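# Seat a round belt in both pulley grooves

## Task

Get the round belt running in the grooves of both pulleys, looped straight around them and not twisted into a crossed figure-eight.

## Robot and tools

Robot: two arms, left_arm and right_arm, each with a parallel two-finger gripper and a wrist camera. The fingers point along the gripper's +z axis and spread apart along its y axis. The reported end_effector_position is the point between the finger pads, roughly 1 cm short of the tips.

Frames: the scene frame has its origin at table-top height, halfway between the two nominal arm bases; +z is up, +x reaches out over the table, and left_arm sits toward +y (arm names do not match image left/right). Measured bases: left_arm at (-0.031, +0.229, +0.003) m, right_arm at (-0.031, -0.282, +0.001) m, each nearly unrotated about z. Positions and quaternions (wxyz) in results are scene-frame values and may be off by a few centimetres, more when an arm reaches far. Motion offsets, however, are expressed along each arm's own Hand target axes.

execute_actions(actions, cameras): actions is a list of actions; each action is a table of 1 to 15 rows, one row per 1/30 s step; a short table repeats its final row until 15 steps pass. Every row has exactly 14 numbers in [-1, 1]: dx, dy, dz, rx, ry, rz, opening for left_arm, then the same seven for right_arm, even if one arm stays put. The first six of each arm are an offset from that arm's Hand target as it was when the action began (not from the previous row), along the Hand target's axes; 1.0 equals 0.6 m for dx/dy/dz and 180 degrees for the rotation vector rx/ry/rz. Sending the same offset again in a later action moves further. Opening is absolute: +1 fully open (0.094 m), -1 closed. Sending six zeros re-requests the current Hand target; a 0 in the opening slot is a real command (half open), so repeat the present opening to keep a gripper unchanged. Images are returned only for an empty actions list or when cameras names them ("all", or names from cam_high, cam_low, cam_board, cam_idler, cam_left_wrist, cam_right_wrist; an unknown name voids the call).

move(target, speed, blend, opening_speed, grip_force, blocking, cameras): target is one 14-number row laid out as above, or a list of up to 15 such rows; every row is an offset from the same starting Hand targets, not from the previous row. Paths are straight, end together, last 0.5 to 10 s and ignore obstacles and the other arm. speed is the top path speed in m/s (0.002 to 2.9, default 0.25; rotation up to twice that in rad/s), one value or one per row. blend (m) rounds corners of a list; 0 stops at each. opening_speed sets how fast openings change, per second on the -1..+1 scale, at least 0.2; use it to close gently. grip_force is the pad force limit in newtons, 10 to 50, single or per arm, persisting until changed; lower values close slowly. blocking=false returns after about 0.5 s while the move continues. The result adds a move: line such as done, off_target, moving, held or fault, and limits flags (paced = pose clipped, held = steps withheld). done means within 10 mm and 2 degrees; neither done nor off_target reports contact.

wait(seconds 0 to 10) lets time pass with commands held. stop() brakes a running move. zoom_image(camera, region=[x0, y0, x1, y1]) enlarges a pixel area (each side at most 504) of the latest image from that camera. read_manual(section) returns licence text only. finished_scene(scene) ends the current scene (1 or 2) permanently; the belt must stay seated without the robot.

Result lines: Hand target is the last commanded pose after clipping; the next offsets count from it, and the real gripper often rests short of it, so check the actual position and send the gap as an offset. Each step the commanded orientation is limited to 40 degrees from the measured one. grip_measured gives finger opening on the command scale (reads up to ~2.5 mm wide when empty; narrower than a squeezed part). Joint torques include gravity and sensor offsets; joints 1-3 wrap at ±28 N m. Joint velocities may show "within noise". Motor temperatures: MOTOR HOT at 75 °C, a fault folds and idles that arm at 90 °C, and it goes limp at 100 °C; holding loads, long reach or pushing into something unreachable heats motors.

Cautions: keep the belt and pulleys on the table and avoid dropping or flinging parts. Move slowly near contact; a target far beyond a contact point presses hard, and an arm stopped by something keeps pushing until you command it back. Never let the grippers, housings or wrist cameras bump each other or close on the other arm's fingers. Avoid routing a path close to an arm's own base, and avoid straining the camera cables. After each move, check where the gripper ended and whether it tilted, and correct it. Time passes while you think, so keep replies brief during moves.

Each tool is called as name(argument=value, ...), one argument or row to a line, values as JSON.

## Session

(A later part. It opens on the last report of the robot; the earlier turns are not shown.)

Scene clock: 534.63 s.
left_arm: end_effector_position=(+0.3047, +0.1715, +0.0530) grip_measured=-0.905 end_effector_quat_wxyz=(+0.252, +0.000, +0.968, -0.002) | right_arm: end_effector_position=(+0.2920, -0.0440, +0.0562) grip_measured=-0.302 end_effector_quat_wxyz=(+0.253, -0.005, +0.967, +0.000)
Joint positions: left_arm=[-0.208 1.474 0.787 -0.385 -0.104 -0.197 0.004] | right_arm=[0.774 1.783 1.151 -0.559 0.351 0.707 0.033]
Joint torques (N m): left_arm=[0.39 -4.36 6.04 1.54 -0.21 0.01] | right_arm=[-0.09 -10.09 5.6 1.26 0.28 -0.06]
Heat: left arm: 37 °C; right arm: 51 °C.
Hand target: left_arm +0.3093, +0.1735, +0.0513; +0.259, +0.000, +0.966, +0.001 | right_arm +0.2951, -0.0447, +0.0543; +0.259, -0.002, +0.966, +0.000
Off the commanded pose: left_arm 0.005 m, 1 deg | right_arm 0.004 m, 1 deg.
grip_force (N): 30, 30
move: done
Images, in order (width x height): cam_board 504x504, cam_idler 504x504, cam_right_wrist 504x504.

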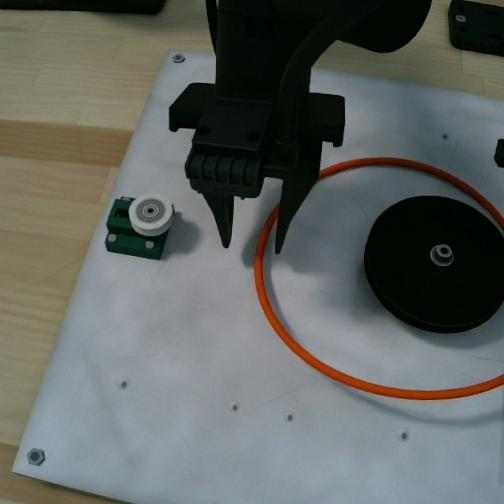

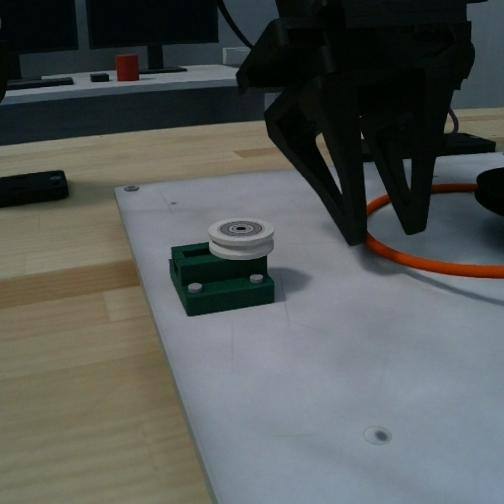

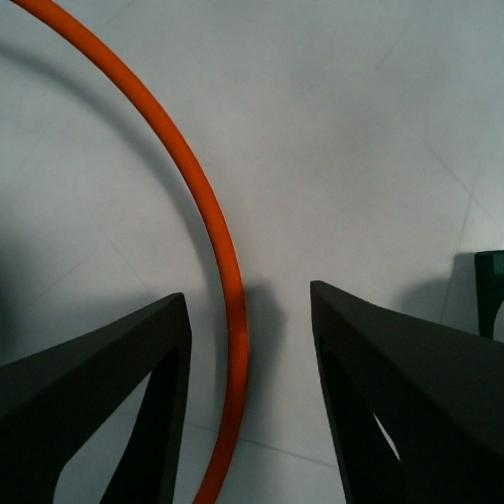

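move(
  target=[0,0,0,0,0,0,-0.97,0.0117,0.006,0.0202,0,0,0,-0.3],
  speed=0.06,
  cameras=["cam_idler","cam_right_wrist"],
)

zoom_image(
  camera="cam_idler",
  region=[204, 100, 504, 330],
)

Scene clock: 545.20 s.
left_arm: end_effector_position=(+0.3047, +0.1715, +0.0530) grip_measured=-0.905 end_effector_quat_wxyz=(+0.252, +0.000, +0.968, -0.002) | right_arm: end_effector_position=(+0.2938, -0.0422, +0.0430) grip_measured=-0.302 end_effector_quat_wxyz=(+0.253, -0.005, +0.967, +0.000)
Joint positions: left_arm=[-0.208 1.474 0.787 -0.385 -0.104 -0.197 0.004] | right_arm=[0.774 1.813 1.131 -0.509 0.351 0.707 0.033]
Joint torques (N m): left_arm=[0.31 -4.36 6.09 1.55 -0.2 -0.02] | right_arm=[0.43 -10.4 5.48 1.28 0.27 0.05]
Heat: left arm: 37 °C; right arm: 50 °C.
Hand target: left_arm +0.3093, +0.1735, +0.0513; +0.259, +0.000, +0.966, +0.001 | right_arm +0.2951, -0.0411, +0.0403; +0.259, -0.002, +0.966, +0.000
Off the commanded pose: left_arm 0.005 m, 1 deg | right_arm 0.003 m, 1 deg.
grip_force (N): 30, 30
move: done
Images, in order (width x height): cam_idler 504x504, cam_right_wrist 504x504.

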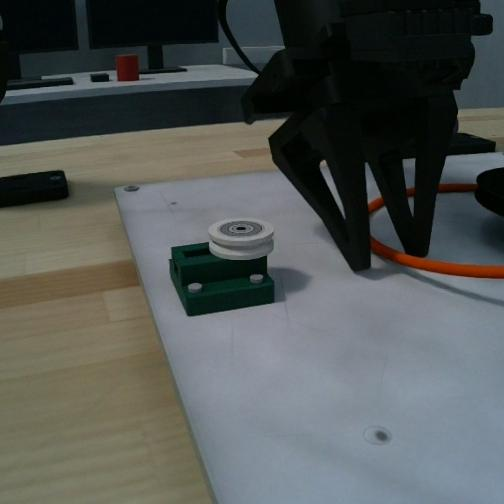

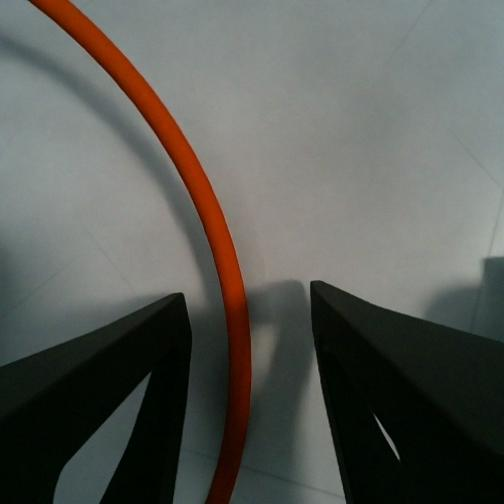

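Scaled by 1.680 from the camera's 504x504 image, which has a finer 720x720 frame.

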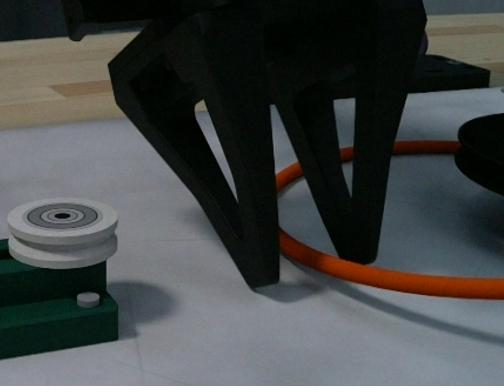

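move(
  target=[0,0,0,0,0,0,-0.97,0,0,0,0,0,0,-0.97],
  opening_speed=0.5,
)

move(
  target=[0,0,0,0,0,0,-0.97,-0.01,-0.06,-0.017,0,0,0,-0.97],
  speed=0.08,
  cameras=["all"],
)

zoom_image(
  camera="cam_low",
  region=[330, 210, 480, 340],
)

zoom_image(
  camera="cam_idler",
  region=[204, 100, 504, 330],
)

zoom_image(
  camera="cam_board",
  region=[274, 130, 504, 410],
)

Scene clock: 580.23 s.
left_arm: end_effector_position=(+0.3047, +0.1715, +0.0530) grip_measured=-0.905 end_effector_quat_wxyz=(+0.252, +0.000, +0.968, -0.002) | right_arm: end_effector_position=(+0.2941, -0.0419, +0.0431) grip_measured=-0.883 end_effector_quat_wxyz=(+0.254, -0.005, +0.967, +0.001)
Joint positions: left_arm=[-0.208 1.474 0.787 -0.385 -0.104 -0.197 0.004] | right_arm=[0.774 1.813 1.131 -0.508 0.351 0.707 0.005]
Joint torques (N m): left_arm=[0.36 -4.37 6.02 1.55 -0.2 -0.03] | right_arm=[0.38 -10.3 5.39 1.21 0.31 0.02]
Heat: left arm: 37 °C; right arm: 50 °C.
Hand target: left_arm +0.3093, +0.1735, +0.0513; +0.259, +0.000, +0.966, +0.001 | right_arm +0.2951, -0.0411, +0.0403; +0.259, -0.002, +0.966, +0.000
Off the commanded pose: left_arm 0.005 m, 1 deg | right_arm 0.003 m, 1 deg.
grip_force (N): 30, 30
move: done

Scene clock: 581.33 s.
left_arm: end_effector_position=(+0.3047, +0.1715, +0.0530) grip_measured=-0.905 end_effector_quat_wxyz=(+0.252, +0.000, +0.968, -0.002) | right_arm: end_effector_position=(+0.2951, -0.0750, +0.0444) grip_measured=-0.885 end_effector_quat_wxyz=(+0.252, -0.003, +0.968, -0.007)
Joint positions: left_arm=[-0.208 1.474 0.787 -0.385 -0.104 -0.197 0.004] | right_arm=[0.703 1.739 1.046 -0.486 0.334 0.641 0.005]
Joint torques (N m): left_arm=[0.38 -4.37 6.09 1.55 -0.2 -0.02] | right_arm=[-0.27 -13.2 5.34 1.14 0.14 -0.08]
Motor temperatures (°C): left_arm=[25 35 36 37 24 23 26] | right_arm=[24 50 36 33 26 22 24]
Heat: left arm: 37 °C; right arm: 50 °C.
Hand target: left_arm +0.3093, +0.1735, +0.0513; +0.259, +0.000, +0.966, +0.001 | right_arm +0.2953, -0.0771, +0.0521; +0.259, -0.001, +0.966, +0.000
Off the commanded pose: left_arm 0.005 m, 1 deg | right_arm 0.008 m, 1 deg.
grip_force (N): 30, 30
move: done

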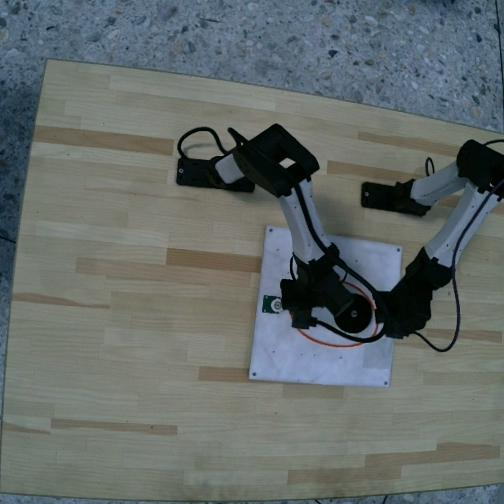

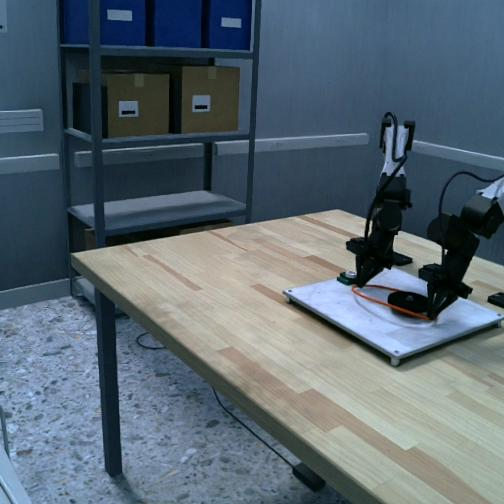

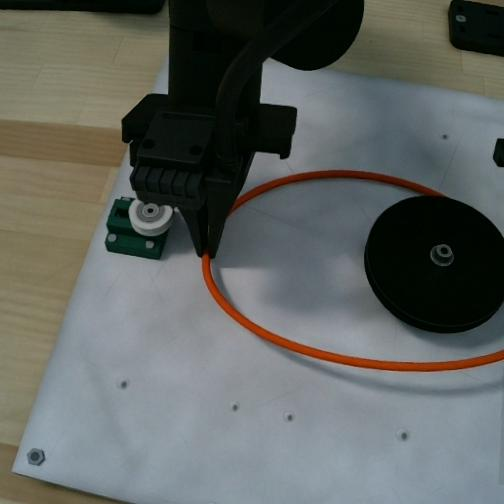

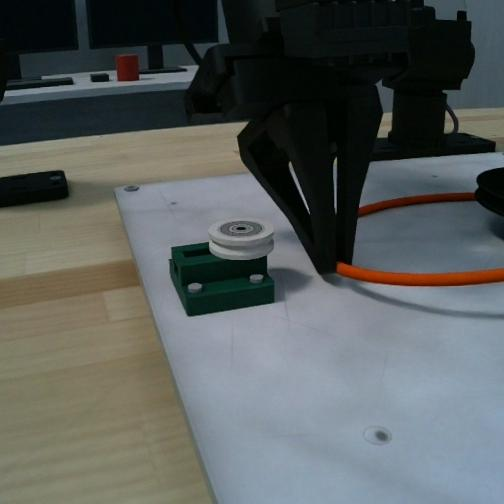

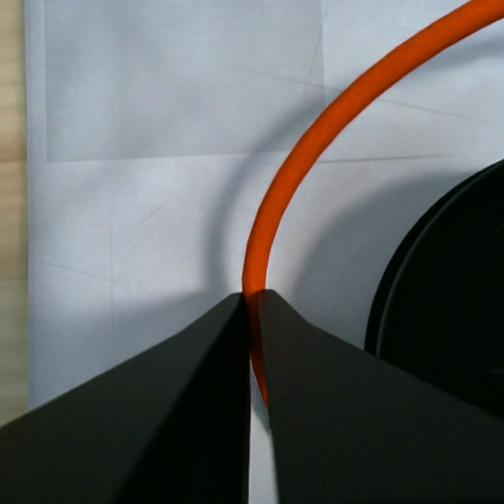

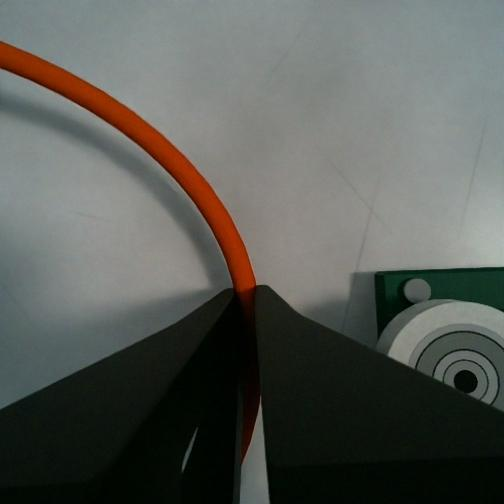

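Scaled by 3.360 from the camera's 504x504 image, which has a finer 720x720 frame.

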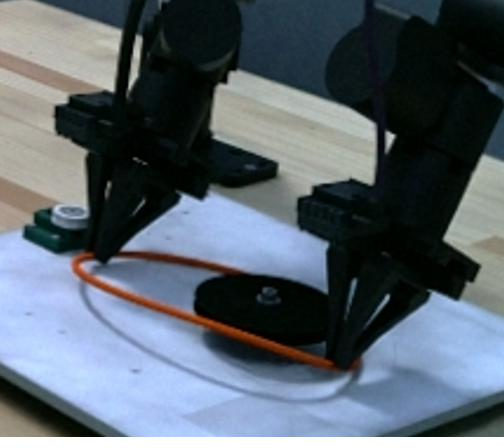

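Scaled by 1.680 from the camera's 504x504 image, which has a finer 720x720 frame.

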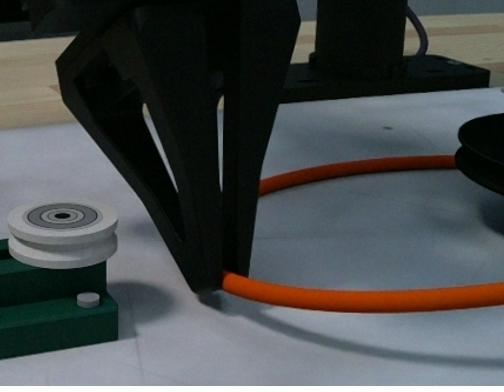

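Scaled by 1.800 from the camera's 504x504 image, which has a finer 720x720 frame.

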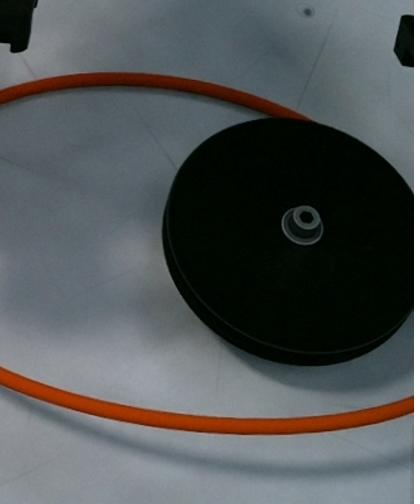

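move(
  target=[0.012,-0.03,-0.022,0,0,0,-0.97,-0.005,-0.0167,-0.022,0,0,0,-0.97],
  speed=0.06,
  cameras=["cam_low","cam_board","cam_idler","cam_left_wrist","cam_right_wrist"],
)

zoom_image(
  camera="cam_low",
  region=[370, 260, 460, 340],
)

zoom_image(
  camera="cam_idler",
  region=[304, 120, 504, 320],
)

zoom_image(
  camera="cam_board",
  region=[274, 130, 504, 410],
)

Scene clock: 598.30 s.
left_arm: end_effector_position=(+0.2974, +0.1551, +0.0527) grip_measured=-0.905 end_effector_quat_wxyz=(+0.250, +0.004, +0.968, -0.001) | right_arm: end_effector_position=(+0.2930, -0.0830, +0.0589) grip_measured=-0.885 end_effector_quat_wxyz=(+0.256, -0.003, +0.967, -0.003)
Joint positions: left_arm=[-0.276 1.467 0.784 -0.399 -0.135 -0.248 0.004] | right_arm=[0.688 1.682 1.038 -0.518 0.328 0.624 0.005]
Joint torques (N m): left_arm=[-0.84 -7.25 6.11 1.22 -0.31 -0.24] | right_arm=[-0.65 -12.66 5.23 1.03 0.09 -0.07]
Heat: left arm: 37 °C; right arm: 53 °C.
Hand target: left_arm +0.2964, +0.1556, +0.0589; +0.259, +0.000, +0.966, +0.001 | right_arm +0.2914, -0.0872, +0.0650; +0.259, -0.001, +0.966, +0.000
Off the commanded pose: left_arm 0.006 m, 1 deg | right_arm 0.008 m, 1 deg.
grip_force (N): 30, 30
move: done
Images, in order (width x height): cam_low 504x504, cam_board 504x504, cam_idler 504x504, cam_left_wrist 504x504, cam_right_wrist 504x504.

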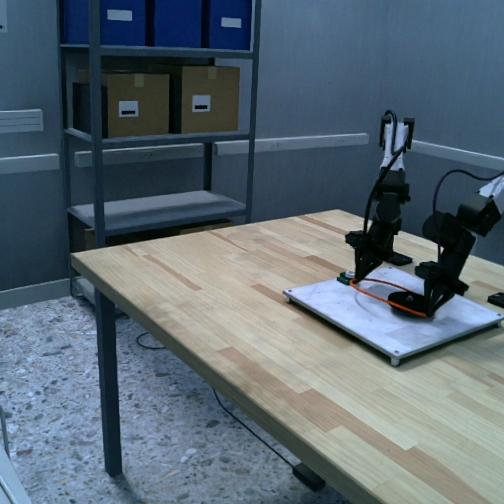

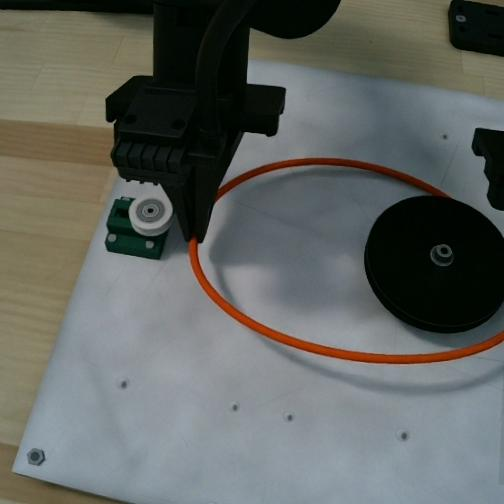

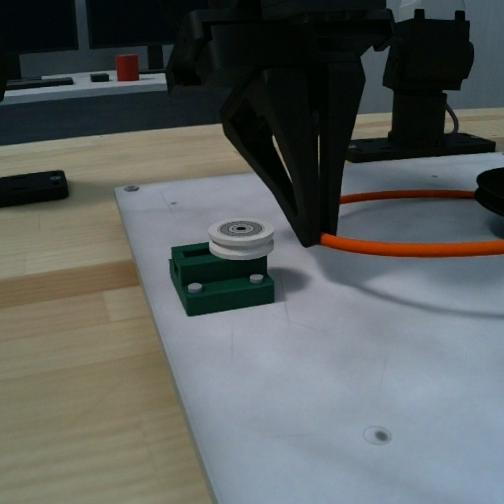

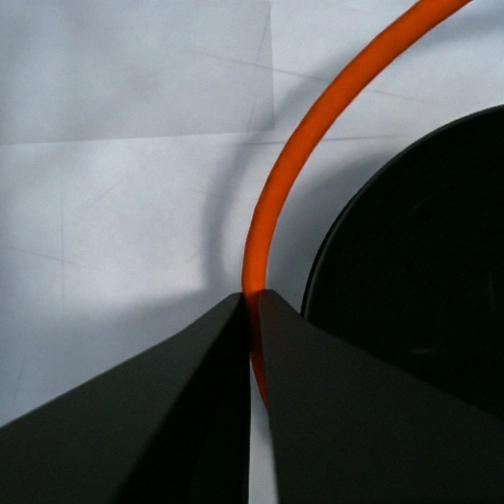

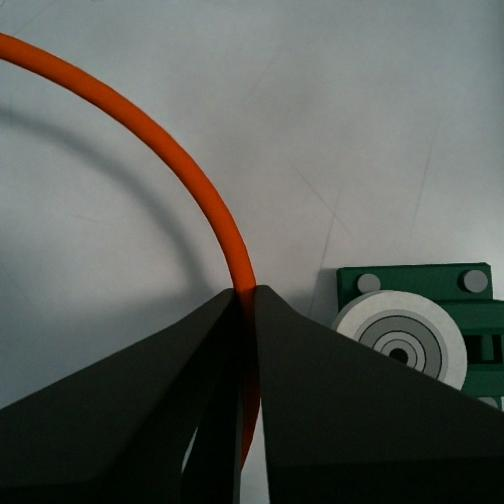

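Scaled by 5.600 from the camera's 504x504 image, which has a finer 720x720 frame.

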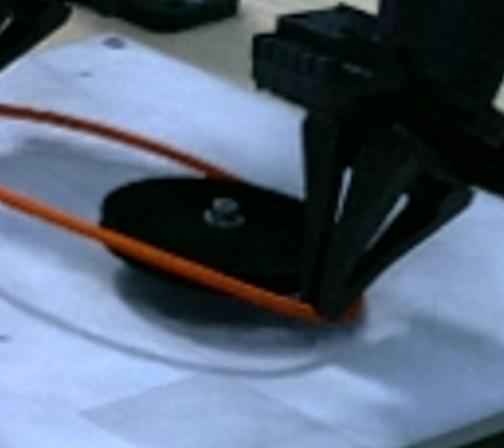

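Scaled by 2.520 from the camera's 504x504 image, which has a finer 720x720 frame.

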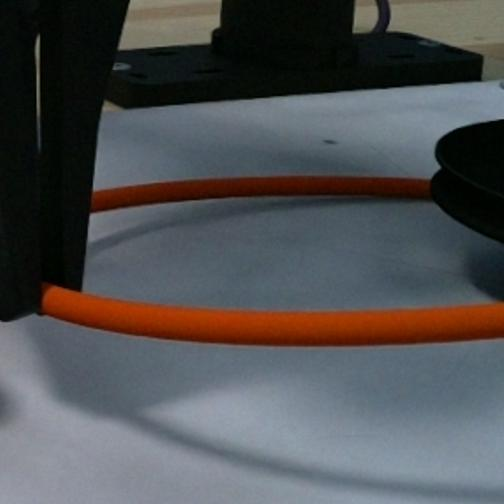

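Scaled by 1.800 from the camera's 504x504 image, which has a finer 720x720 frame.

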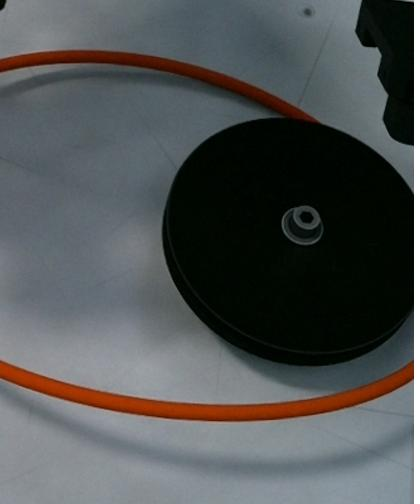

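move(
  target=[-0.0035,0.003,-0.009,0,0,0,-0.97,0,0,0,0,0,0,-0.97],
  speed=0.06,
  cameras=["cam_low","cam_board","cam_left_wrist","cam_idler"],
)

zoom_image(
  camera="cam_low",
  region=[370, 260, 460, 340],
)

zoom_image(
  camera="cam_idler",
  region=[404, 130, 504, 270],
)

Scene clock: 617.30 s.
left_arm: end_effector_position=(+0.2933, +0.1563, +0.0551) grip_measured=-0.905 end_effector_quat_wxyz=(+0.246, +0.005, +0.969, +0.000) | right_arm: end_effector_position=(+0.2928, -0.0831, +0.0588) grip_measured=-0.885 end_effector_quat_wxyz=(+0.256, -0.003, +0.967, -0.004)
Joint positions: left_arm=[-0.276 1.451 0.784 -0.424 -0.135 -0.249 0.004] | right_arm=[0.688 1.682 1.038 -0.519 0.328 0.624 0.005]
Joint torques (N m): left_arm=[-0.28 -7.08 7.05 1.17 -0.28 -0.17] | right_arm=[-0.46 -12.56 5.37 1.04 0.14 -0.13]
Heat: left arm: 39 °C; right arm: 53 °C.
Hand target: left_arm +0.2956, +0.1573, +0.0647; +0.259, +0.000, +0.966, +0.001 | right_arm +0.2913, -0.0873, +0.0650; +0.259, -0.002, +0.966, +0.000
Off the commanded pose: left_arm 0.010 m, 2 deg | right_arm 0.008 m, 1 deg.
grip_force (N): 30, 30
move: done
Images, in order (width x height): cam_low 504x504, cam_board 504x504, cam_idler 504x504, cam_left_wrist 504x504.

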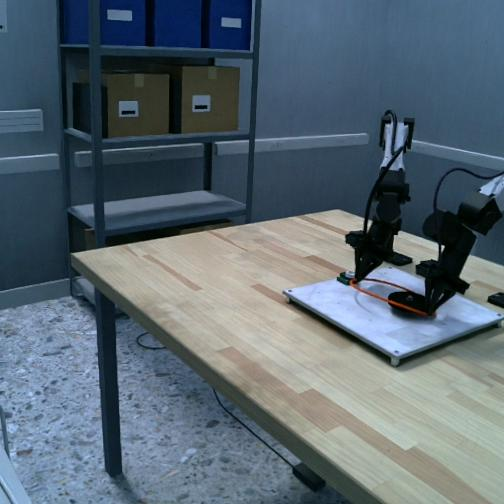

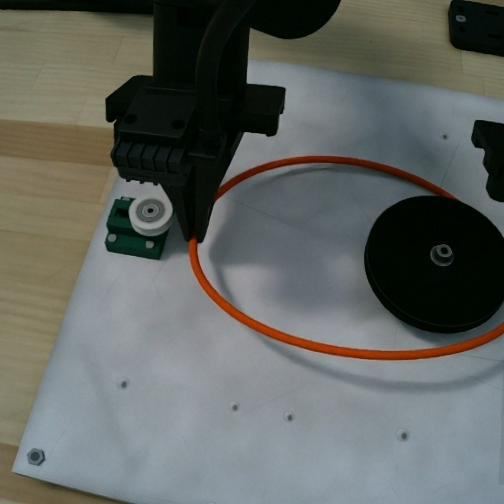

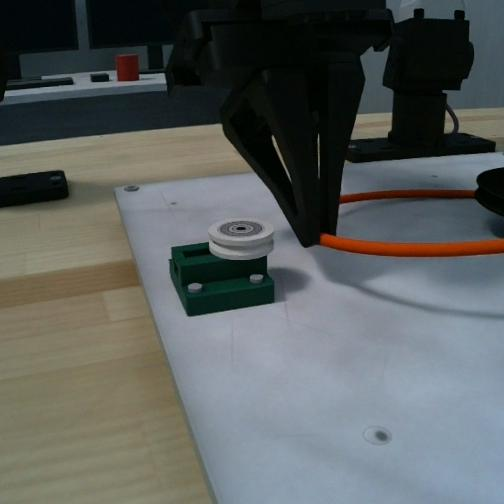

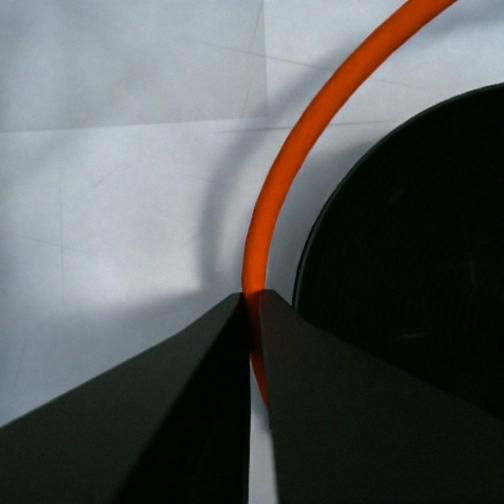

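Scaled by 5.600 from the camera's 504x504 image, which has a finer 720x720 frame.

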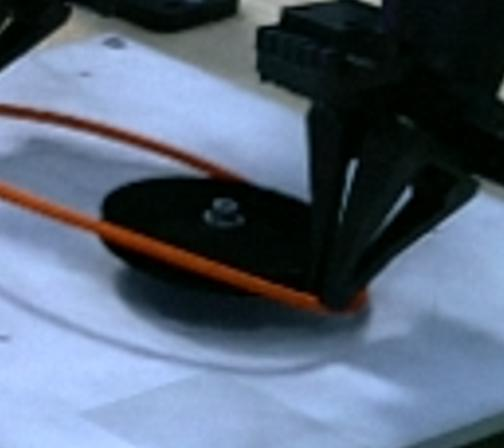

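Scaled by 3.600 from the camera's 504x504 image, which has a finer 720x720 frame.

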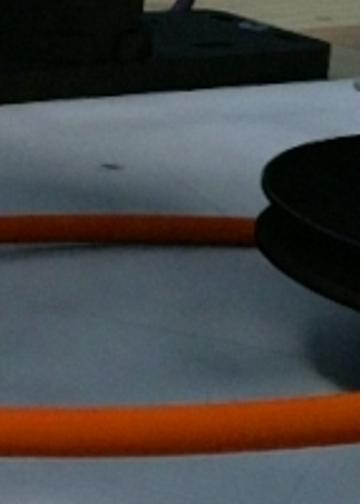

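move(
  target=[0,0,0,0,0,0,-0.97,0,-0.018,0,0,0,0,-0.97],
  speed=0.05,
)

move(
  target=[
    [0,0,0,0,0,0,-0.8,0,0,0,0,0,0,-0.97],
    [-0.025,0,-0.0435,0,0,0,-0.8,0,0,0,0,0,0,-0.97],
  ],
  speed=0.08,
  opening_speed=0.5,
  cameras=["cam_low","cam_board","cam_left_wrist","cam_idler","cam_right_wrist"],
)

zoom_image(
  camera="cam_low",
  region=[370, 260, 460, 340],
)

zoom_image(
  camera="cam_board",
  region=[304, 150, 504, 370],
)

Scene clock: 632.90 s.
left_arm: end_effector_position=(+0.2930, +0.1564, +0.0550) grip_measured=-0.905 end_effector_quat_wxyz=(+0.245, +0.005, +0.969, +0.000) | right_arm: end_effector_position=(+0.2899, -0.0934, +0.0576) grip_measured=-0.885 end_effector_quat_wxyz=(+0.250, -0.006, +0.968, -0.004)
Joint positions: left_arm=[-0.276 1.451 0.784 -0.425 -0.135 -0.249 0.004] | right_arm=[0.664 1.656 1.009 -0.519 0.31 0.598 0.005]
Joint torques (N m): left_arm=[-0.27 -7.12 7.19 1.19 -0.28 -0.17] | right_arm=[-0.76 -12.1 5.45 1.12 0.24 -0.11]
Motor temperatures (°C): left_arm=[25 40 38 34 24 23 27] | right_arm=[24 54 36 31 25 22 24]
Heat: left arm: 40 °C; right arm: 54 °C.
Hand target: left_arm +0.2955, +0.1573, +0.0647; +0.259, +0.000, +0.966, +0.001 | right_arm +0.2913, -0.0980, +0.0650; +0.259, -0.002, +0.966, +0.000
Off the commanded pose: left_arm 0.010 m, 2 deg | right_arm 0.009 m, 1 deg.
grip_force (N): 30, 30
move: done

Scene clock: 634.77 s.
left_arm: end_effector_position=(+0.2900, +0.1575, +0.0809) grip_measured=-0.802 end_effector_quat_wxyz=(+0.241, +0.005, +0.971, +0.002) | right_arm: end_effector_position=(+0.2900, -0.0935, +0.0576) grip_measured=-0.885 end_effector_quat_wxyz=(+0.250, -0.006, +0.968, -0.004)
Joint positions: left_arm=[-0.276 1.405 0.86 -0.557 -0.136 -0.249 0.009] | right_arm=[0.663 1.656 1.009 -0.519 0.31 0.598 0.005]
Joint torques (N m): left_arm=[-0.34 -6.65 8.87 1.18 -0.27 -0.18] | right_arm=[-0.77 -12.34 5.42 1.13 0.2 -0.07]
Heat: left arm: 40 °C; right arm: 53 °C.
Hand target: left_arm +0.2956, +0.1573, +0.0949; +0.259, +0.000, +0.966, +0.001 | right_arm +0.2913, -0.0981, +0.0650; +0.259, -0.001, +0.966, +0.000
Off the commanded pose: left_arm 0.015 m, 2 deg | right_arm 0.009 m, 1 deg.
grip_force (N): 30, 30
move: off_target (left_arm)
Images, in order (width x height): cam_low 504x504, cam_board 504x504, cam_idler 504x504, cam_left_wrist 504x504, cam_right_wrist 504x504.

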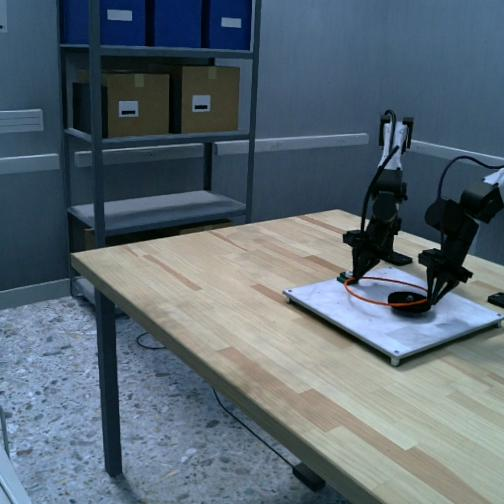

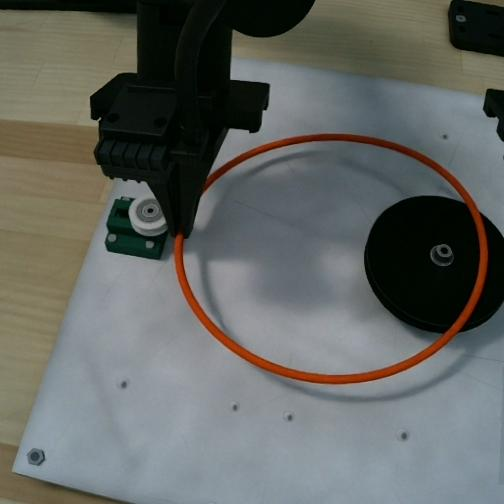

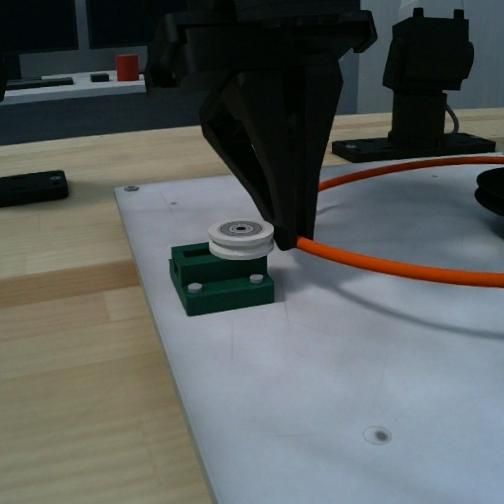

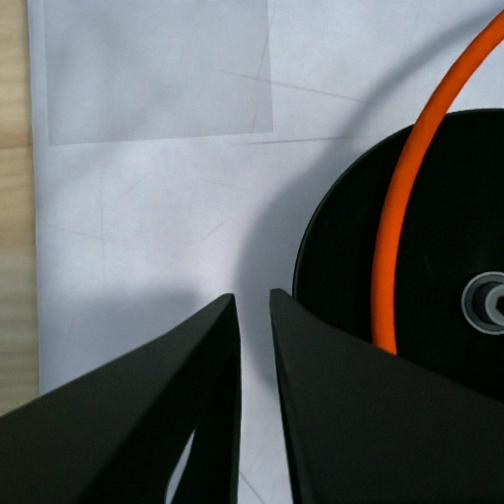

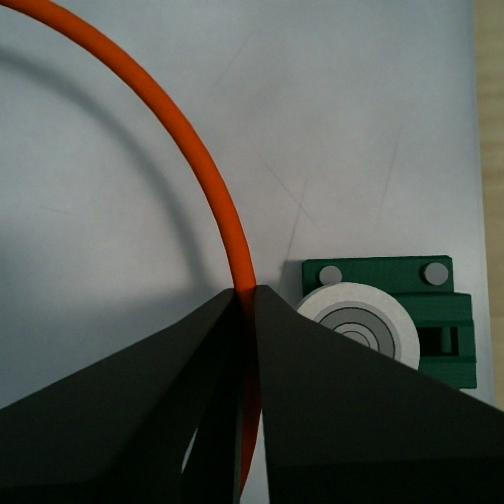

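Scaled by 5.600 from the camera's 504x504 image, which has a finer 720x720 frame.

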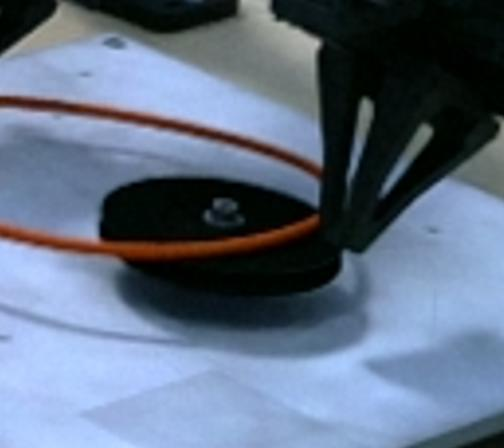

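Scaled by 2.291 from the camera's 504x504 image, which has a finer 720x720 frame.

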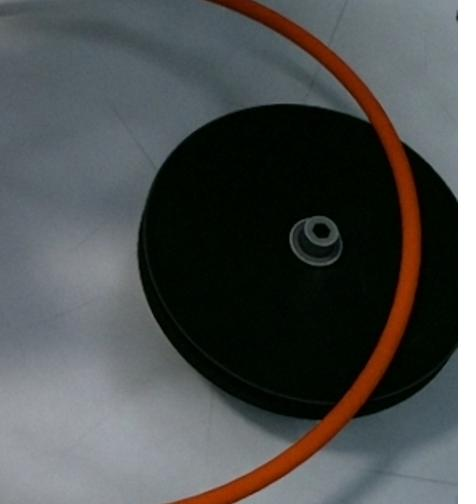

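move(
  target=[-0.067,0.067,-0.115,0,0,0,-0.8,0,0,0,0,0,0,-0.97],
  speed=0.15,
)

move(
  target=[
    [0,0,0,0,0,0,-0.4,-0.042,0,-0.072,0,0,0,-0.97],
    [0,0,0,0,0,0,-0.4,-0.029,0.11,-0.0505,0.0577,0,-0.0333,-0.97],
  ],
  speed=0.1,
  cameras=["cam_low","cam_board","cam_left_wrist","cam_right_wrist"],
)

zoom_image(
  camera="cam_low",
  region=[340, 230, 470, 340],
)

Scene clock: 669.60 s.
left_arm: end_effector_position=(+0.2940, +0.1975, +0.1629) grip_measured=-0.802 end_effector_quat_wxyz=(+0.246, -0.004, +0.969, +0.005) | right_arm: end_effector_position=(+0.2900, -0.0935, +0.0576) grip_measured=-0.885 end_effector_quat_wxyz=(+0.250, -0.006, +0.968, -0.004)
Joint positions: left_arm=[-0.123 1.332 1.125 -0.872 -0.077 -0.126 0.009] | right_arm=[0.663 1.656 1.009 -0.519 0.31 0.598 0.005]
Joint torques (N m): left_arm=[0.29 -5.79 9.07 1.18 -0.05 0.02] | right_arm=[-0.76 -12.36 5.35 1.09 0.15 -0.08]
Heat: left arm: 41 °C; right arm: 53 °C.
Hand target: left_arm +0.2957, +0.1973, +0.1748; +0.259, +0.000, +0.966, +0.001 | right_arm +0.2913, -0.0981, +0.0650; +0.259, -0.001, +0.966, +0.000
Off the commanded pose: left_arm 0.012 m, 2 deg | right_arm 0.009 m, 1 deg.
grip_force (N): 30, 30
move: off_target (left_arm)

Scene clock: 672.63 s.
left_arm: end_effector_position=(+0.2939, +0.1976, +0.1628) grip_measured=-0.402 end_effector_quat_wxyz=(+0.246, -0.003, +0.969, +0.005) | right_arm: end_effector_position=(+0.2859, -0.0368, +0.0926) grip_measured=-0.885 end_effector_quat_wxyz=(+0.247, -0.035, +0.963, -0.104)
Joint positions: left_arm=[-0.123 1.332 1.125 -0.872 -0.077 -0.125 0.028] | right_arm=[0.861 1.882 1.435 -0.927 0.509 0.748 0.005]
Joint torques (N m): left_arm=[0.28 -5.78 9.05 1.18 -0.06 0.01] | right_arm=[0.38 -11.25 9.43 0.69 0.4 0]
Heat: left arm: 41 °C; right arm: 52 °C.
Hand target: left_arm +0.2958, +0.1973, +0.1748; +0.259, +0.000, +0.966, +0.001 | right_arm +0.2910, -0.0320, +0.0999; +0.258, -0.029, +0.961, -0.101
Off the commanded pose: left_arm 0.012 m, 2 deg | right_arm 0.010 m, 2 deg.
grip_force (N): 30, 30
move: off_target (left_arm)
Images, in order (width x height): cam_low 504x504, cam_board 504x504, cam_left_wrist 504x504, cam_right_wrist 504x504.

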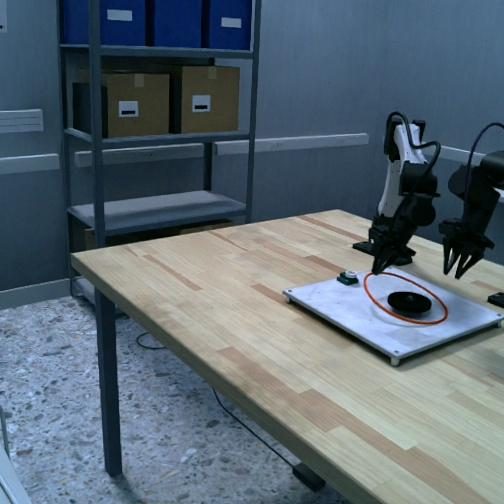

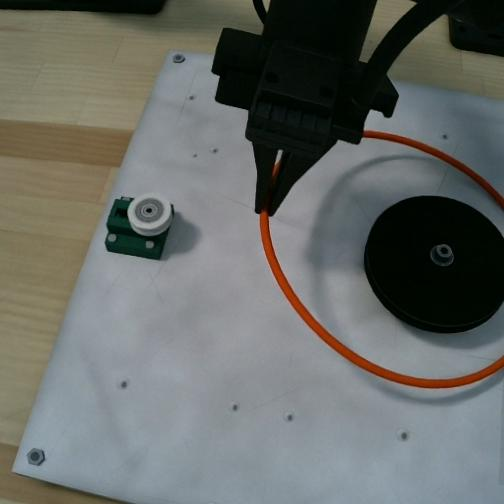

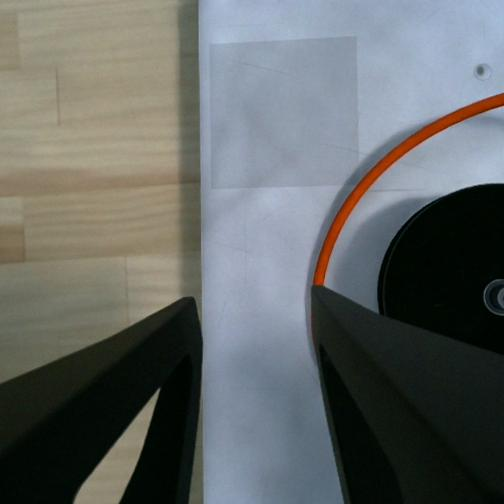

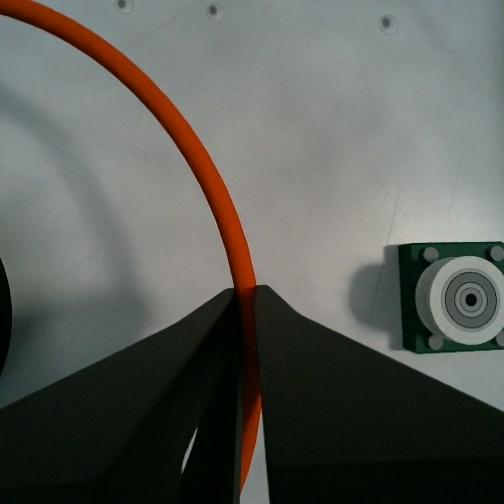

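Scaled by 3.877 from the camera's 504x504 image, which has a finer 720x720 frame.

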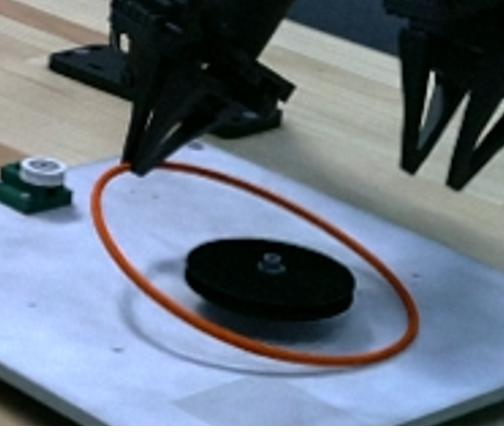

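move(
  target=[0,0,0,0,0,0,-0.4,-0.003,-0.052,-0.005,0,0,0,-0.97],
  speed=0.08,
  cameras=["cam_low","cam_board","cam_left_wrist","cam_right_wrist"],
)

zoom_image(
  camera="cam_low",
  region=[340, 230, 470, 340],
)

zoom_image(
  camera="cam_board",
  region=[304, 150, 504, 390],
)

Scene clock: 684.20 s.
left_arm: end_effector_position=(+0.2939, +0.1976, +0.1628) grip_measured=-0.402 end_effector_quat_wxyz=(+0.246, -0.003, +0.969, +0.005) | right_arm: end_effector_position=(+0.2898, -0.0608, +0.1004) grip_measured=-0.885 end_effector_quat_wxyz=(+0.246, -0.033, +0.962, -0.112)
Joint positions: left_arm=[-0.123 1.332 1.125 -0.872 -0.077 -0.125 0.028] | right_arm=[0.813 1.824 1.389 -0.927 0.509 0.701 0.005]
Joint torques (N m): left_arm=[0.23 -5.74 9.07 1.17 -0.05 0.02] | right_arm=[-0.06 -14.42 5.7 0.87 0.3 -0.07]
Heat: left arm: 41 °C; right arm: 51 °C.
Hand target: left_arm +0.2958, +0.1973, +0.1748; +0.259, +0.000, +0.966, +0.001 | right_arm +0.2911, -0.0617, +0.1098; +0.258, -0.029, +0.960, -0.101
Off the commanded pose: left_arm 0.012 m, 2 deg | right_arm 0.010 m, 2 deg.
grip_force (N): 30, 30
move: off_target (left_arm)
Images, in order (width x height): cam_low 504x504, cam_board 504x504, cam_left_wrist 504x504, cam_right_wrist 504x504.

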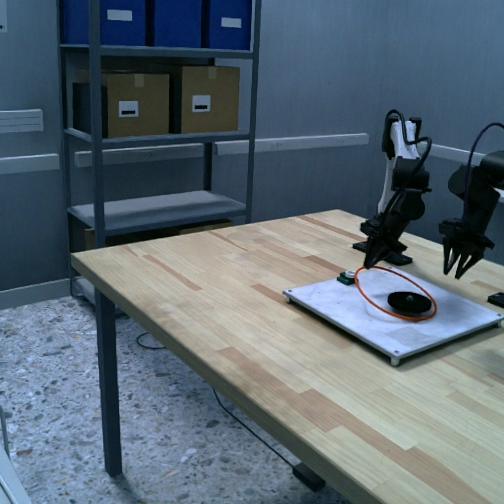

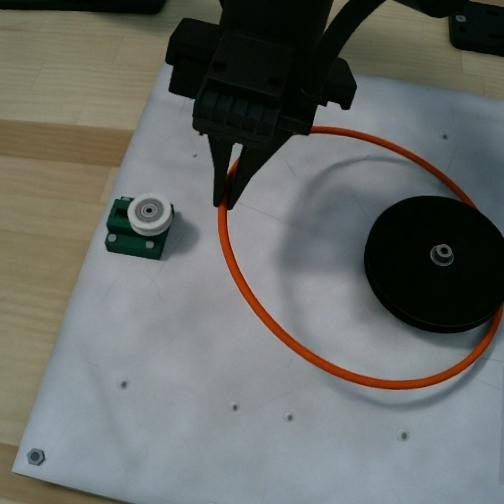

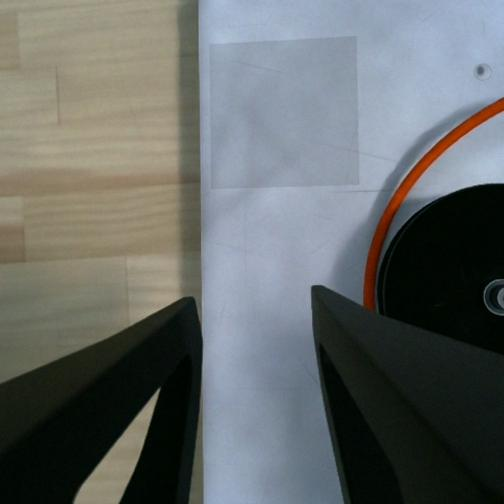

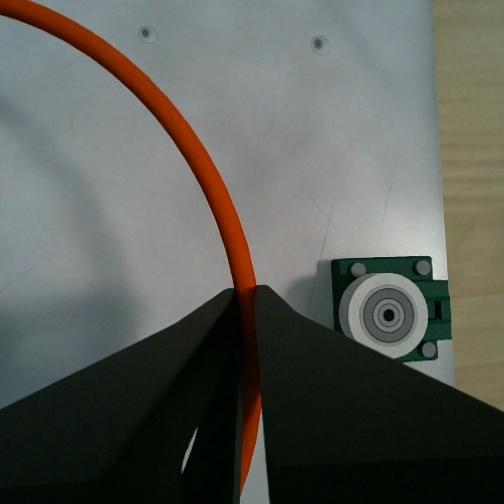

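Scaled by 3.877 from the camera's 504x504 image, which has a finer 720x720 frame.

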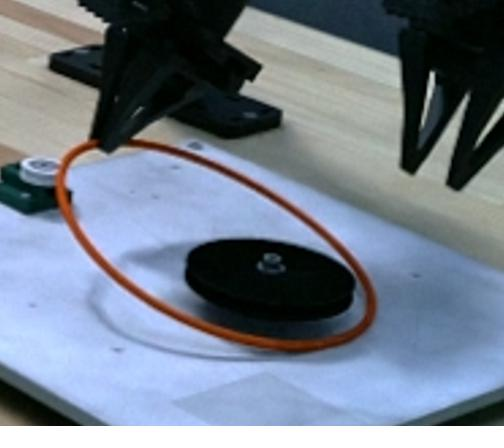

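Scaled by 2.100 from the camera's 504x504 image, which has a finer 720x720 frame.

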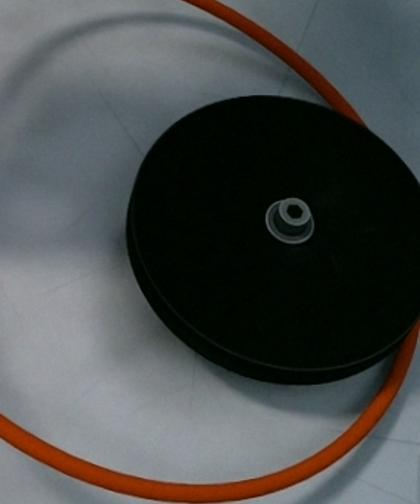

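move(
  target=[0,0,0,0,0,0,-0.4,-0.01,-0.004,-0.017,0,-0.03,0,-0.97],
  speed=0.08,
  cameras=["cam_low","cam_board","cam_left_wrist","cam_idler"],
)

zoom_image(
  camera="cam_low",
  region=[350, 240, 460, 340],
)

zoom_image(
  camera="cam_board",
  region=[304, 150, 504, 390],
)

Scene clock: 696.90 s.
left_arm: end_effector_position=(+0.2939, +0.1976, +0.1628) grip_measured=-0.402 end_effector_quat_wxyz=(+0.246, -0.003, +0.969, +0.005) | right_arm: end_effector_position=(+0.2900, -0.0636, +0.1102) grip_measured=-0.885 end_effector_quat_wxyz=(+0.283, -0.036, +0.952, -0.111)
Joint positions: left_arm=[-0.123 1.332 1.125 -0.872 -0.077 -0.125 0.028] | right_arm=[0.829 1.767 1.326 -0.863 0.564 0.687 0.005]
Joint torques (N m): left_arm=[0.31 -5.79 9.09 1.18 -0.05 0.02] | right_arm=[0.75 -14.05 5.7 1.12 0.46 -0.09]
Motor temperatures (°C): left_arm=[25 40 43 33 24 23 26] | right_arm=[24 55 37 30 26 22 24]
Heat: left arm: 43 °C; right arm: 55 °C.
Hand target: left_arm +0.2958, +0.1973, +0.1748; +0.259, +0.000, +0.966, +0.001 | right_arm +0.2913, -0.0617, +0.1219; +0.303, -0.033, +0.947, -0.100
Off the commanded pose: left_arm 0.012 m, 2 deg | right_arm 0.012 m, 3 deg.
grip_force (N): 30, 30
move: off_target (left_arm, right_arm)
Images, in order (width x height): cam_low 504x504, cam_board 504x504, cam_idler 504x504, cam_left_wrist 504x504.

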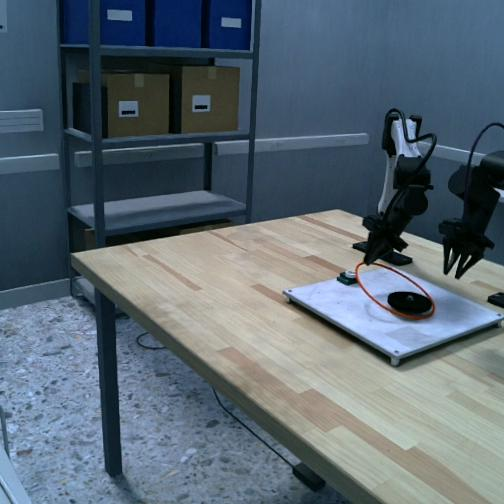

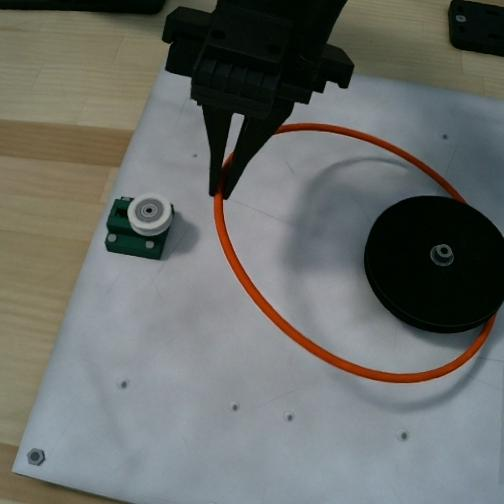

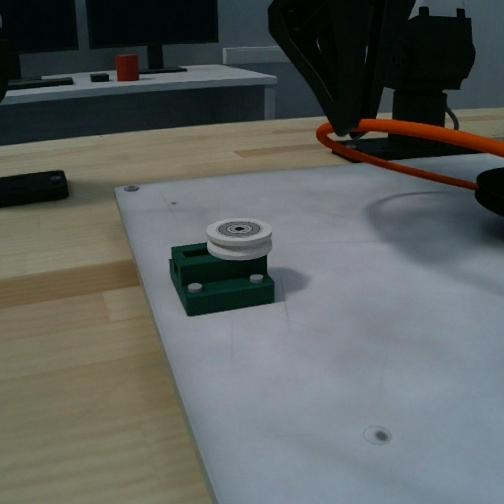

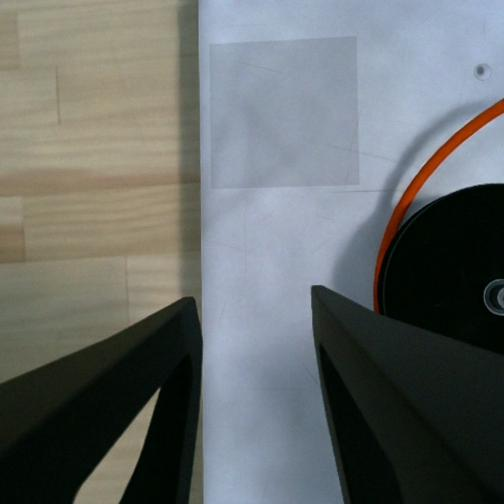

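Scaled by 4.582 from the camera's 504x504 image, which has a finer 720x720 frame.

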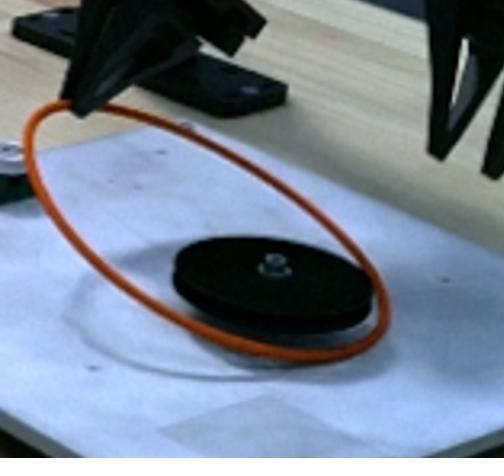

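Scaled by 2.100 from the camera's 504x504 image, which has a finer 720x720 frame.

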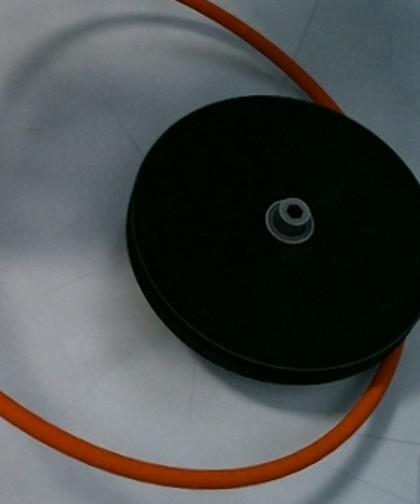

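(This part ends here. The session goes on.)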